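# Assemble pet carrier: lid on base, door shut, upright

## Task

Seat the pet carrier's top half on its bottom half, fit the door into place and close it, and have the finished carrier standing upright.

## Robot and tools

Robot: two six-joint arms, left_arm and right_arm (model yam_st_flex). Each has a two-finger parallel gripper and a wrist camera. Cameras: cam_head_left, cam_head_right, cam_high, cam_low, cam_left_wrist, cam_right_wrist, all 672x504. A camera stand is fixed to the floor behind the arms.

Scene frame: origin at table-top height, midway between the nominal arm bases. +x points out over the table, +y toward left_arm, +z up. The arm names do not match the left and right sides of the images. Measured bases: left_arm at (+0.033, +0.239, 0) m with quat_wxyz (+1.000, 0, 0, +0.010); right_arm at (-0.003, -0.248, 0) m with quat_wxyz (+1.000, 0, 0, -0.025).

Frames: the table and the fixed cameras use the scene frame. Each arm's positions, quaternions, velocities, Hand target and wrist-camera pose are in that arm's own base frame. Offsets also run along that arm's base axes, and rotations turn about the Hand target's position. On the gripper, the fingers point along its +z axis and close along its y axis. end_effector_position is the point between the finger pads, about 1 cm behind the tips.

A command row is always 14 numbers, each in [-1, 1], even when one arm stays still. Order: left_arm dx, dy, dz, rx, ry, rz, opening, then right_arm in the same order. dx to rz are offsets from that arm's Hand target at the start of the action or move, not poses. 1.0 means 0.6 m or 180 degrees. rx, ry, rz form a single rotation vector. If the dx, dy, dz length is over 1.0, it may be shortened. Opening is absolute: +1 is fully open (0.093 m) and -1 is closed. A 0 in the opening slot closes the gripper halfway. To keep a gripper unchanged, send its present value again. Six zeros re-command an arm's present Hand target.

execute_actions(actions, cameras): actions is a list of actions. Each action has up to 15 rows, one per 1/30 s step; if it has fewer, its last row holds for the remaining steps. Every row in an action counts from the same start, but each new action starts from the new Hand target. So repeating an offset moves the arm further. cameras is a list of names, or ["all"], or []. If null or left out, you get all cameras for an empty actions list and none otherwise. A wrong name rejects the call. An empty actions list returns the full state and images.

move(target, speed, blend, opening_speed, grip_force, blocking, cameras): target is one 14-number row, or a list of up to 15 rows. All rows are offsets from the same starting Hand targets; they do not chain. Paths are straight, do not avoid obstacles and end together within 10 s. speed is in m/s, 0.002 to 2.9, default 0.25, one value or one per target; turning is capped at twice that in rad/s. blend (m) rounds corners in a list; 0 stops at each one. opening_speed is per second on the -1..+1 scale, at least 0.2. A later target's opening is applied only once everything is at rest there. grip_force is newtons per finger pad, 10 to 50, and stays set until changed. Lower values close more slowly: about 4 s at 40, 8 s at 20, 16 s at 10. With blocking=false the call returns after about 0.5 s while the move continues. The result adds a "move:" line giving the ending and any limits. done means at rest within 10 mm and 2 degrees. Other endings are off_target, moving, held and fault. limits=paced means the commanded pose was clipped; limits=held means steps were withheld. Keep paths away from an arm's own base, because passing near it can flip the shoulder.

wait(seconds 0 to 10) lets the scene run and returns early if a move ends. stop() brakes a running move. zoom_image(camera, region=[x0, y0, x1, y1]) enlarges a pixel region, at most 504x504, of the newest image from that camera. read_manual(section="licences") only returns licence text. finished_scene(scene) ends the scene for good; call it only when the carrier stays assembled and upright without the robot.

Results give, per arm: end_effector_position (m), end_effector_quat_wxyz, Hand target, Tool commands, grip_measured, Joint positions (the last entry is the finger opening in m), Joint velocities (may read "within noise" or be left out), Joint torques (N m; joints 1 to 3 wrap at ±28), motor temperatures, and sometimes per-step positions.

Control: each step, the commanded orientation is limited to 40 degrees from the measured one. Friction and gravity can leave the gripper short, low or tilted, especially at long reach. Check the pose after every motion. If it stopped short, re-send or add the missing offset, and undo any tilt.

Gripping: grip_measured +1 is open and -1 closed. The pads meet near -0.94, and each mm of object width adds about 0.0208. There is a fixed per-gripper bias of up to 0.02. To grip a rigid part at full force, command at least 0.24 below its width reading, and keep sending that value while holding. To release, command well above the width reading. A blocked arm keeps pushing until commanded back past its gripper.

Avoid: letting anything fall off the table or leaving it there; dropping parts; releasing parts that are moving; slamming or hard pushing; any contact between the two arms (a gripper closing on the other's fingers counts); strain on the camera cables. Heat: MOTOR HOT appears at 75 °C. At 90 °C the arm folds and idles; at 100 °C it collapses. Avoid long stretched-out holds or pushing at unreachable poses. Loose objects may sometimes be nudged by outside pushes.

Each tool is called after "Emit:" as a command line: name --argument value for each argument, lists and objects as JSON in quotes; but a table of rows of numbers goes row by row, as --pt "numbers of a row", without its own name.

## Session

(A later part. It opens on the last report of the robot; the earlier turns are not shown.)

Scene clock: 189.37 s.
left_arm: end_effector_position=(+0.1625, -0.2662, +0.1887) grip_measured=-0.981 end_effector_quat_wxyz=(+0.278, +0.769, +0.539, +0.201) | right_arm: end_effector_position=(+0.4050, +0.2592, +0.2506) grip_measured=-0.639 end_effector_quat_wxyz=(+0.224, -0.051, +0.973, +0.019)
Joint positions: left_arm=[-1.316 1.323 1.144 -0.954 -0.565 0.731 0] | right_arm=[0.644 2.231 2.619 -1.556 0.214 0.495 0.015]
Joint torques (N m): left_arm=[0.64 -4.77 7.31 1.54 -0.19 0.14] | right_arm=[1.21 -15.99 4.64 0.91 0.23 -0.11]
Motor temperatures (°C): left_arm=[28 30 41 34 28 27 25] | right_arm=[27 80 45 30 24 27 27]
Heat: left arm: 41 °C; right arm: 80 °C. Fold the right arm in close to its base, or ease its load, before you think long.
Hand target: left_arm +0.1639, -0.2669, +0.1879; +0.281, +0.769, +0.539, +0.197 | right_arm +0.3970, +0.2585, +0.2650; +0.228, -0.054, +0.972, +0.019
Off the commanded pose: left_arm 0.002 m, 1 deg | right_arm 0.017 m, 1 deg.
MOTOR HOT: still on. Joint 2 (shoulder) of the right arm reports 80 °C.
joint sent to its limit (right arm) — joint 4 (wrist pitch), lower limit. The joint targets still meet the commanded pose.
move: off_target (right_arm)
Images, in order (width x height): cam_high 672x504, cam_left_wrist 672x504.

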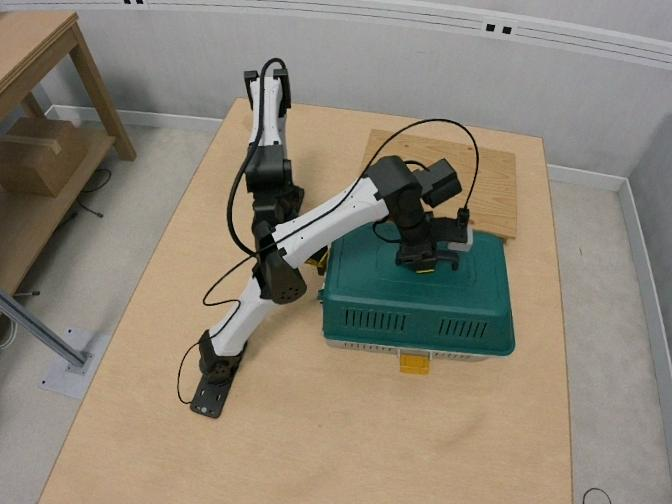

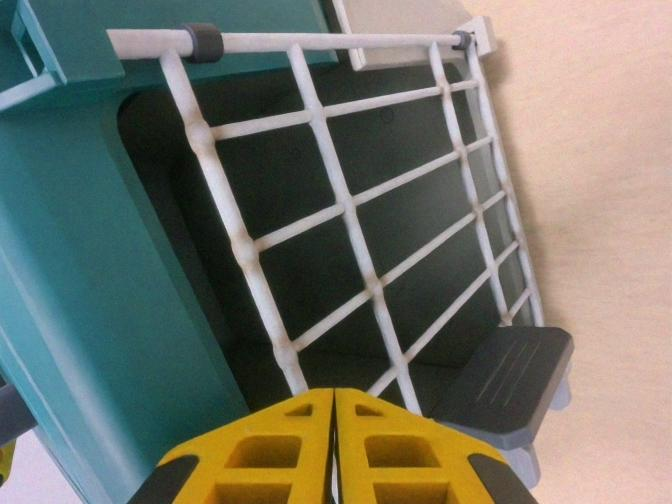

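Emit:
move --target '[0,0,0,0,0,0,-1,0.002,0,-0.05,0,0,0,-0.8]' --speed 0.05 --cameras '["cam_left_wrist","cam_high","cam_low"]'

Emit:
zoom_image --camera "cam_high" --region '[290, 200, 530, 380]'

Emit:
zoom_image --camera "cam_low" --region '[280, 190, 450, 310]'

Scene clock: 200.10 s.
left_arm: end_effector_position=(+0.1625, -0.2662, +0.1887) grip_measured=-0.981 end_effector_quat_wxyz=(+0.278, +0.769, +0.539, +0.201) | right_arm: end_effector_position=(+0.4062, +0.2576, +0.2453) grip_measured=-0.639 end_effector_quat_wxyz=(+0.246, -0.045, +0.968, +0.027)
Joint positions: left_arm=[-1.316 1.323 1.144 -0.954 -0.565 0.731 0] | right_arm=[0.644 2.099 2.346 -1.367 0.226 0.499 0.015]
Joint torques (N m): left_arm=[0.64 -4.77 7.32 1.54 -0.19 0.14] | right_arm=[1.06 -12.19 3.93 0.87 0.11 -0.13]
Motor temperatures (°C): left_arm=[28 30 41 34 28 27 25] | right_arm=[27 83 44 29 24 27 27]
Heat: left arm: 41 °C; right arm: 83 °C. Fold the right arm in close to its base, or ease its load, before you think long.
Hand target: left_arm +0.1639, -0.2668, +0.1879; +0.281, +0.769, +0.539, +0.197 | right_arm +0.3983, +0.2586, +0.2351; +0.228, -0.054, +0.972, +0.019
Off the commanded pose: left_arm 0.002 m, 1 deg | right_arm 0.013 m, 3 deg.
MOTOR HOT: still on. Joint 2 (shoulder) of the right arm reports 83 °C.
move: off_target (right_arm)
Images, in order (width x height): cam_high 672x504, cam_low 672x504, cam_left_wrist 672x504.

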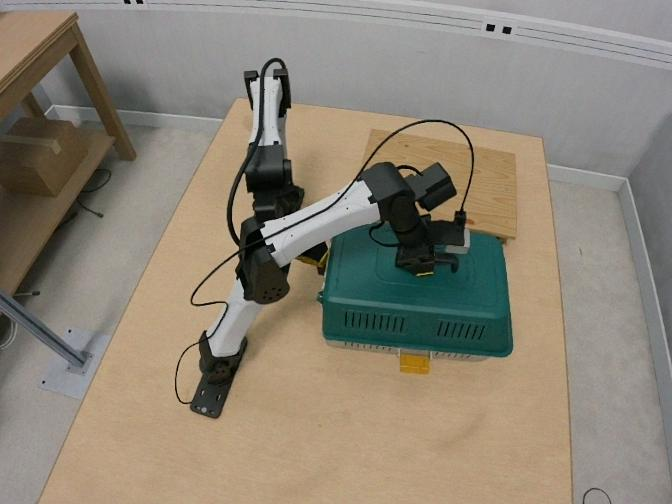

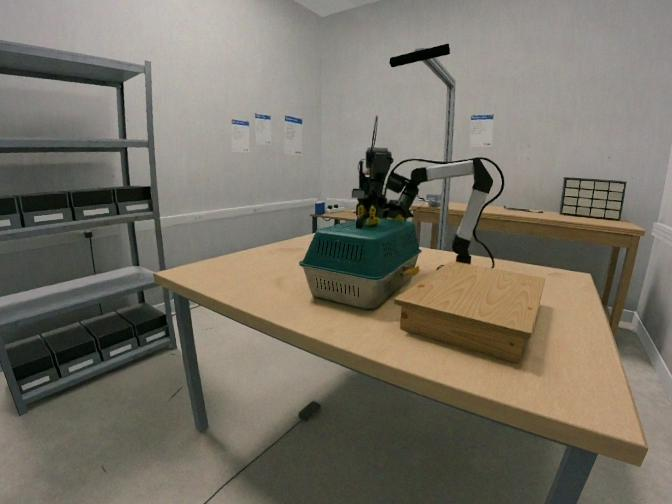

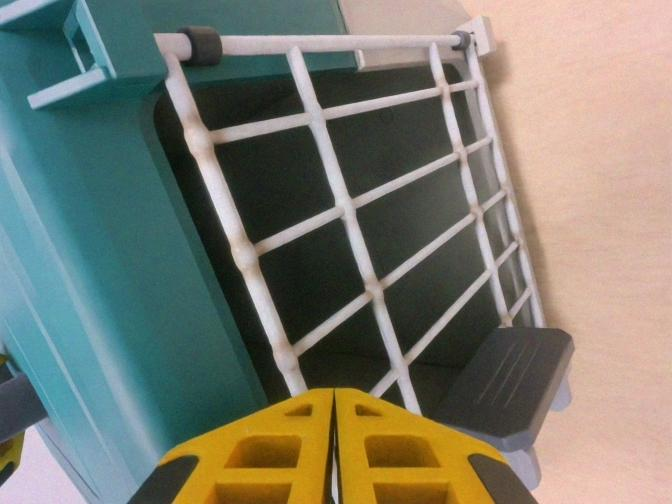

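Scaled by 2.100 from the camera's 672x504 image, which has a finer 960x720 frame.

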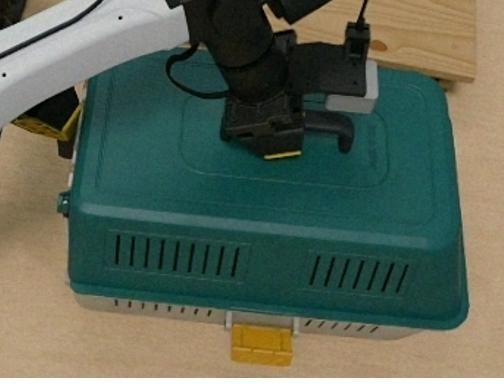

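Scaled by 2.965 from the camera's 672x504 image, which has a finer 960x720 frame.

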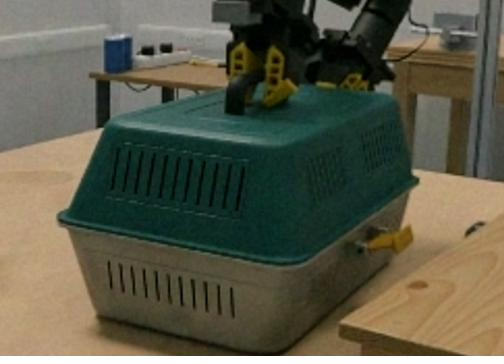

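Emit:
move --target '[0,0,0,0,0,0,-1,0.01,0.012,-0.022,0,0,0.012,-0.8]' --speed 0.05 --cameras '["cam_left_wrist","cam_high","cam_low"]'

Emit:
zoom_image --camera "cam_high" --region '[290, 200, 530, 380]'

Emit:
zoom_image --camera "cam_low" --region '[280, 190, 450, 310]'

Scene clock: 208.97 s.
left_arm: end_effector_position=(+0.1625, -0.2662, +0.1887) grip_measured=-0.981 end_effector_quat_wxyz=(+0.278, +0.769, +0.539, +0.201) | right_arm: end_effector_position=(+0.4068, +0.2580, +0.2445) grip_measured=-0.640 end_effector_quat_wxyz=(+0.252, -0.047, +0.966, +0.030)
Joint positions: left_arm=[-1.316 1.323 1.144 -0.954 -0.565 0.731 0] | right_arm=[0.644 2.077 2.3 -1.33 0.227 0.492 0.015]
Joint torques (N m): left_arm=[0.64 -4.77 7.32 1.54 -0.19 0.13] | right_arm=[0.98 -9.88 3.34 1.13 -0.04 -0.44]
Motor temperatures (°C): left_arm=[28 30 41 34 28 27 25] | right_arm=[27 79 43 28 24 27 27]
Heat: left arm: 41 °C; right arm: 79 °C. Fold the right arm in close to its base, or ease its load, before you think long.
Hand target: left_arm +0.1639, -0.2668, +0.1879; +0.281, +0.769, +0.539, +0.197 | right_arm +0.4043, +0.2658, +0.2218; +0.228, -0.072, +0.971, +0.023
Off the commanded pose: left_arm 0.002 m, 1 deg | right_arm 0.024 m, 4 deg.
MOTOR HOT: still on. Joint 2 (shoulder) of the right arm reports 79 °C.
move: off_target (right_arm)
Images, in order (width x height): cam_high 672x504, cam_low 672x504, cam_left_wrist 672x504.

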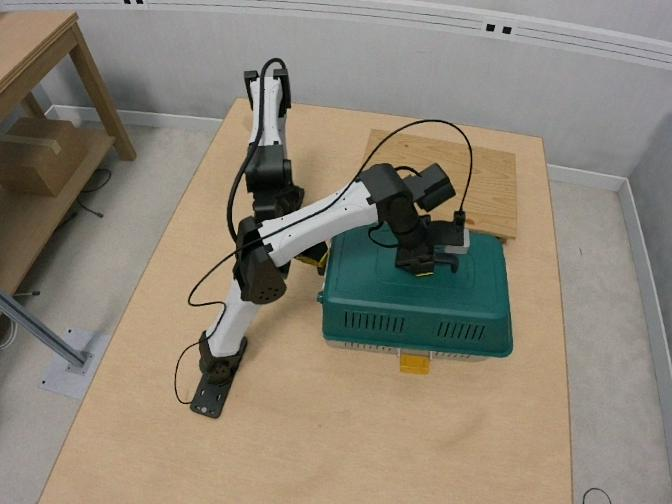

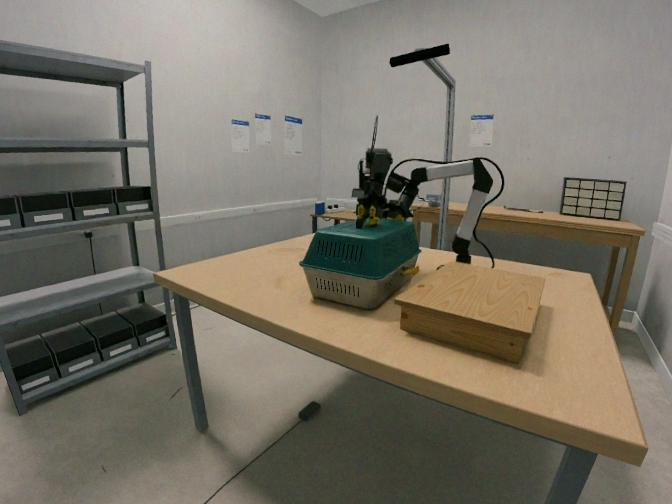

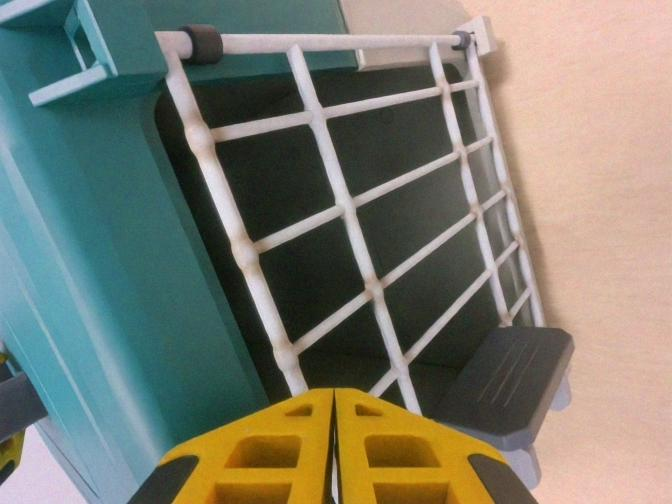

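Scaled by 2.100 from the camera's 672x504 image, which has a finer 960x720 frame.

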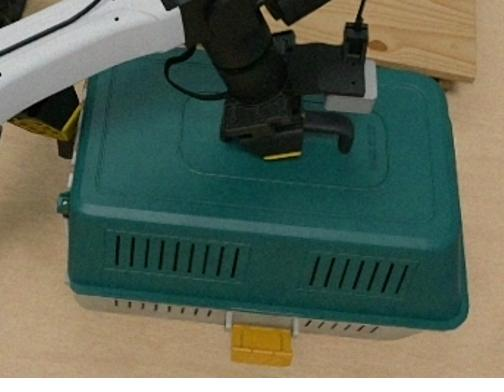

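Scaled by 2.965 from the camera's 672x504 image, which has a finer 960x720 frame.

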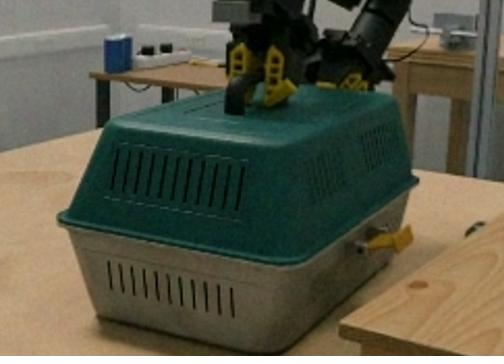

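Emit:
move --target '[0,0,0,0,0,0,-1,0.002,-0.01,0.034,0,0,-0.01,-0.8]' --speed 0.06

Emit:
move --target '[-0.1,0,0,0,0,0,-1,0,0,0,0,0,0,0.3]' --opening_speed 0.8 --speed 0.06

Emit:
move --pt "-0.1 0.05 0.03 0 0 0 -1 0.015 0 0.1 0 0 0 0.3" --pt "-0.13 0.17 0.1 0 0 0 -1 -0.15 -0.35 0.15 0 0 0 0.3" --cameras '["all"]' --blend '[0.02,0]'

Emit:
zoom_image --camera "cam_head_left" --region '[270, 200, 420, 310]'

Emit:
zoom_image --camera "cam_left_wrist" --region '[0, 20, 340, 440]'

Emit:
zoom_image --camera "cam_low" --region '[290, 190, 450, 310]'

Emit:
zoom_image --camera "cam_head_right" --region '[270, 200, 420, 310]'

Scene clock: 234.50 s.
left_arm: end_effector_position=(+0.1625, -0.2662, +0.1887) grip_measured=-0.981 end_effector_quat_wxyz=(+0.278, +0.769, +0.539, +0.201) | right_arm: end_effector_position=(+0.4060, +0.2581, +0.2473) grip_measured=-0.640 end_effector_quat_wxyz=(+0.238, -0.048, +0.970, +0.025)
Joint positions: left_arm=[-1.316 1.323 1.144 -0.954 -0.565 0.731 0] | right_arm=[0.643 2.139 2.43 -1.429 0.22 0.495 0.014]
Joint torques (N m): left_arm=[0.64 -4.77 7.32 1.54 -0.19 0.14] | right_arm=[0.38 -10.62 7.56 0.8 0.11 -0.24]
Motor temperatures (°C): left_arm=[28 30 41 34 28 27 25] | right_arm=[27 69 41 28 24 27 27]
Heat: left arm: 41 °C; right arm: 69 °C.
Hand target: left_arm +0.1639, -0.2668, +0.1879; +0.281, +0.769, +0.539, +0.197 | right_arm +0.4055, +0.2597, +0.2423; +0.228, -0.057, +0.972, +0.020
Off the commanded pose: left_arm 0.002 m, 1 deg | right_arm 0.005 m, 2 deg.
MOTOR HOT: cleared for the motors of the right arm.
move: done

Scene clock: 236.20 s.
left_arm: end_effector_position=(+0.1041, -0.2642, +0.1832) grip_measured=-0.981 end_effector_quat_wxyz=(+0.275, +0.773, +0.539, +0.194) | right_arm: end_effector_position=(+0.4052, +0.2572, +0.2459) grip_measured=+0.298 end_effector_quat_wxyz=(+0.234, -0.051, +0.971, +0.021)
Joint positions: left_arm=[-1.554 1.323 1.144 -1.107 -0.633 0.463 0] | right_arm=[0.643 2.143 2.433 -1.437 0.221 0.489 0.06]
Joint torques (N m): left_arm=[-1.05 -3.43 9.72 0.93 -0.56 -0.08] | right_arm=[0.38 -10.82 7.54 0.86 0.11 -0.18]
Motor temperatures (°C): left_arm=[28 30 41 34 28 27 25] | right_arm=[27 68 41 28 24 27 27]
Heat: left arm: 41 °C; right arm: 68 °C.
Hand target: left_arm +0.1041, -0.2669, +0.1880; +0.281, +0.769, +0.540, +0.197 | right_arm +0.4055, +0.2596, +0.2424; +0.228, -0.057, +0.972, +0.020
Off the commanded pose: left_arm 0.005 m, 1 deg | right_arm 0.004 m, 1 deg.
move: done

Scene clock: 238.27 s.
left_arm: end_effector_position=(+0.0265, -0.1666, +0.2480) grip_measured=-0.981 end_effector_quat_wxyz=(+0.319, +0.803, +0.501, +0.048) | right_arm: end_effector_position=(+0.3186, +0.0500, +0.3347) grip_measured=+0.298 end_effector_quat_wxyz=(+0.252, -0.054, +0.966, +0.017)
Joint positions: left_arm=[-1.998 0.909 1.21 -1.555 -0.586 0.124 0] | right_arm=[0.166 1.558 2.05 -1.553 0.02 0.049 0.06]
Joint torques (N m): left_arm=[0.84 0.23 7.13 1.08 -0.23 0.14] | right_arm=[-0.28 -6.6 4.41 1.08 -0.11 -0.19]
Motor temperatures (°C): left_arm=[28 30 41 34 28 27 25] | right_arm=[27 68 41 28 24 27 27]
Heat: left arm: 41 °C; right arm: 68 °C.
Hand target: left_arm +0.0261, -0.1649, +0.2479; +0.281, +0.769, +0.540, +0.197 | right_arm +0.3156, +0.0497, +0.3323; +0.228, -0.057, +0.972, +0.020
Off the commanded pose: left_arm 0.002 m, 19 deg | right_arm 0.004 m, 3 deg.
joint sent to its limit (left arm) — joint 4 (wrist pitch), lower limit. The joint targets are off in orientation, not in position.
joint sent to its limit (right arm) — joint 4 (wrist pitch), lower limit. The joint targets still meet the commanded pose.
move: off_target (left_arm, right_arm)

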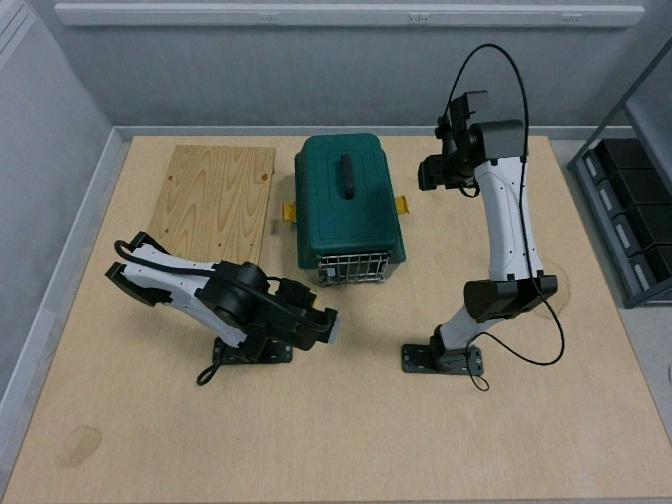

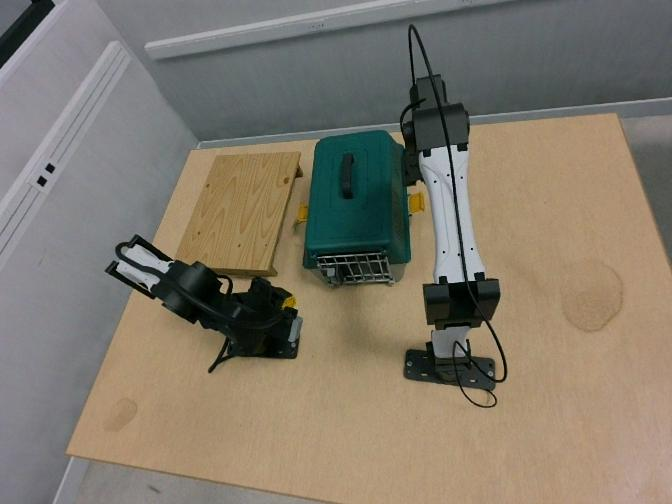

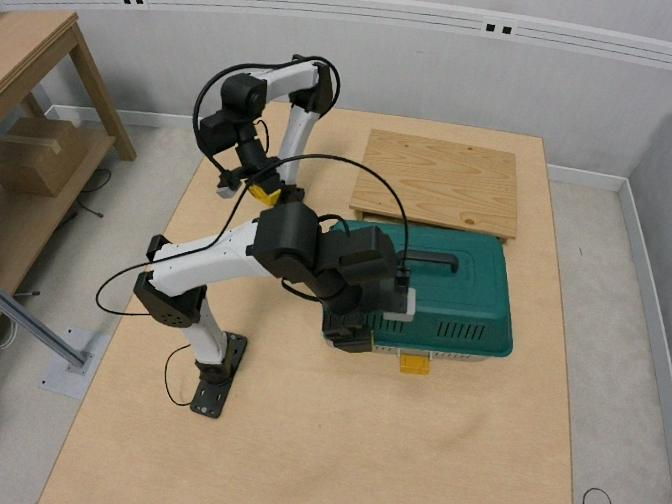

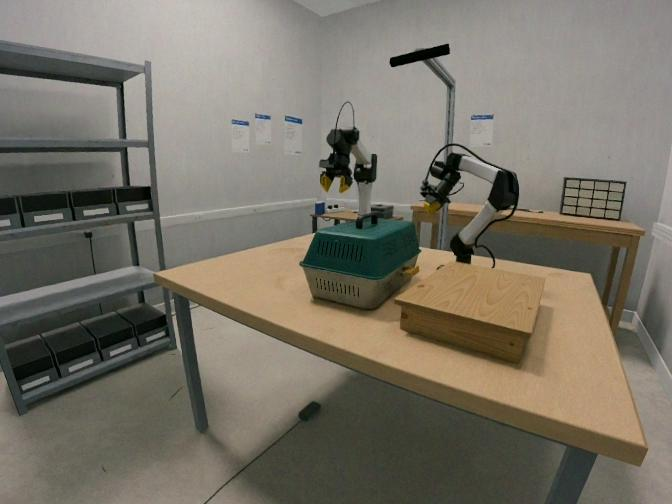

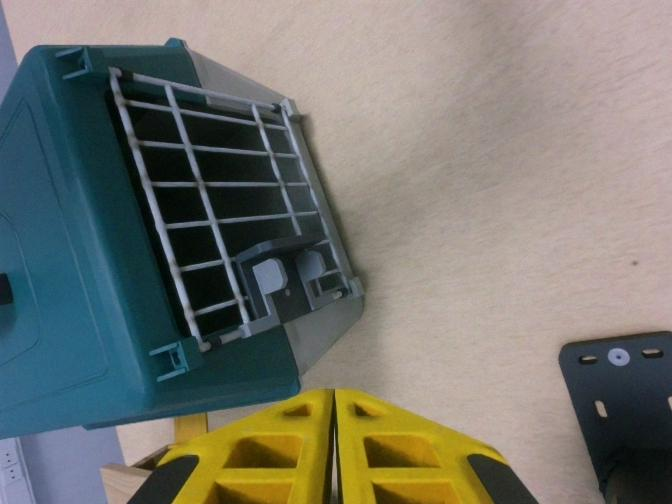

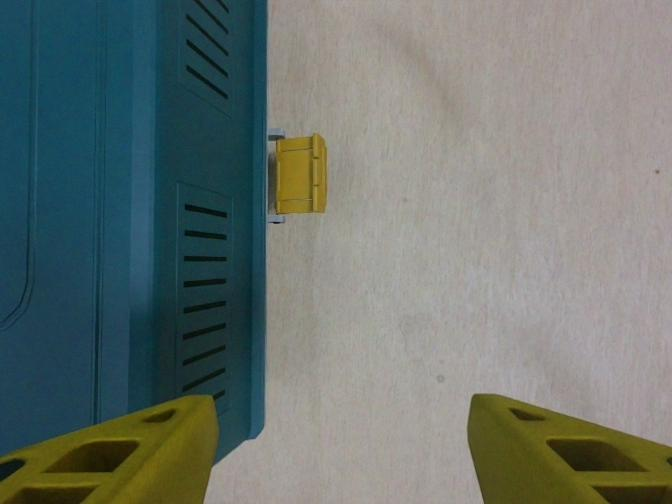

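Scaled by 3.360 from the camera's 672x504 image, which has a finer 960x720 frame.

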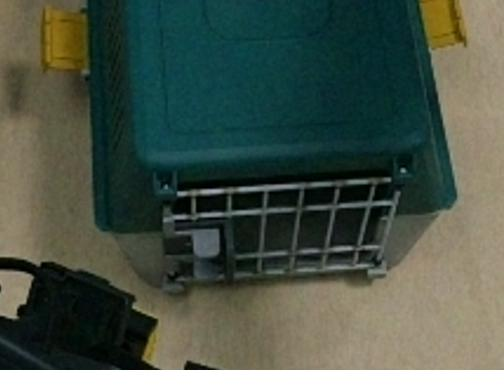

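Scaled by 1.200 from the camera's 672x504 image, which has a finer 960x720 frame.

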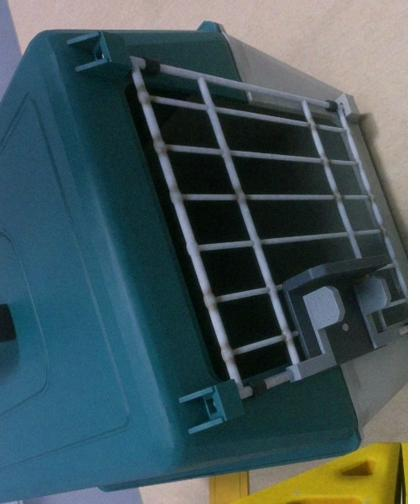

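Scaled by 3.150 from the camera's 672x504 image, which has a finer 960x720 frame.

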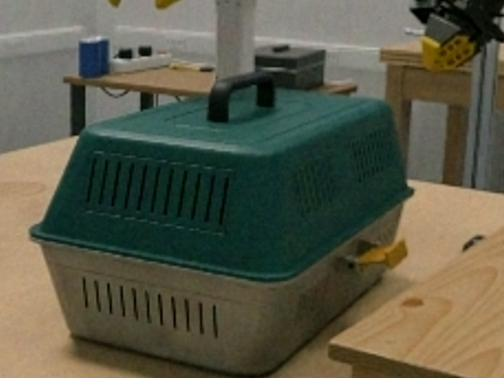

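Scaled by 3.360 from the camera's 672x504 image, which has a finer 960x720 frame.

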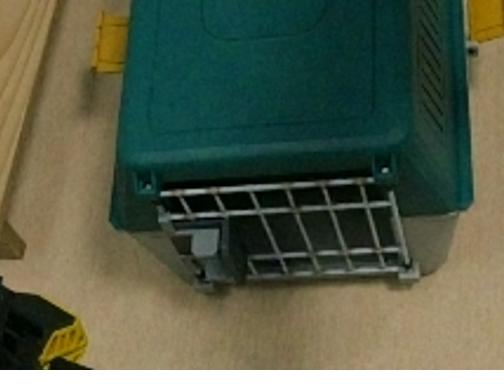

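Both pins are in their ears and the top is seated.

Emit:
finished_scene --scene 2

The scene is finished: the task was done.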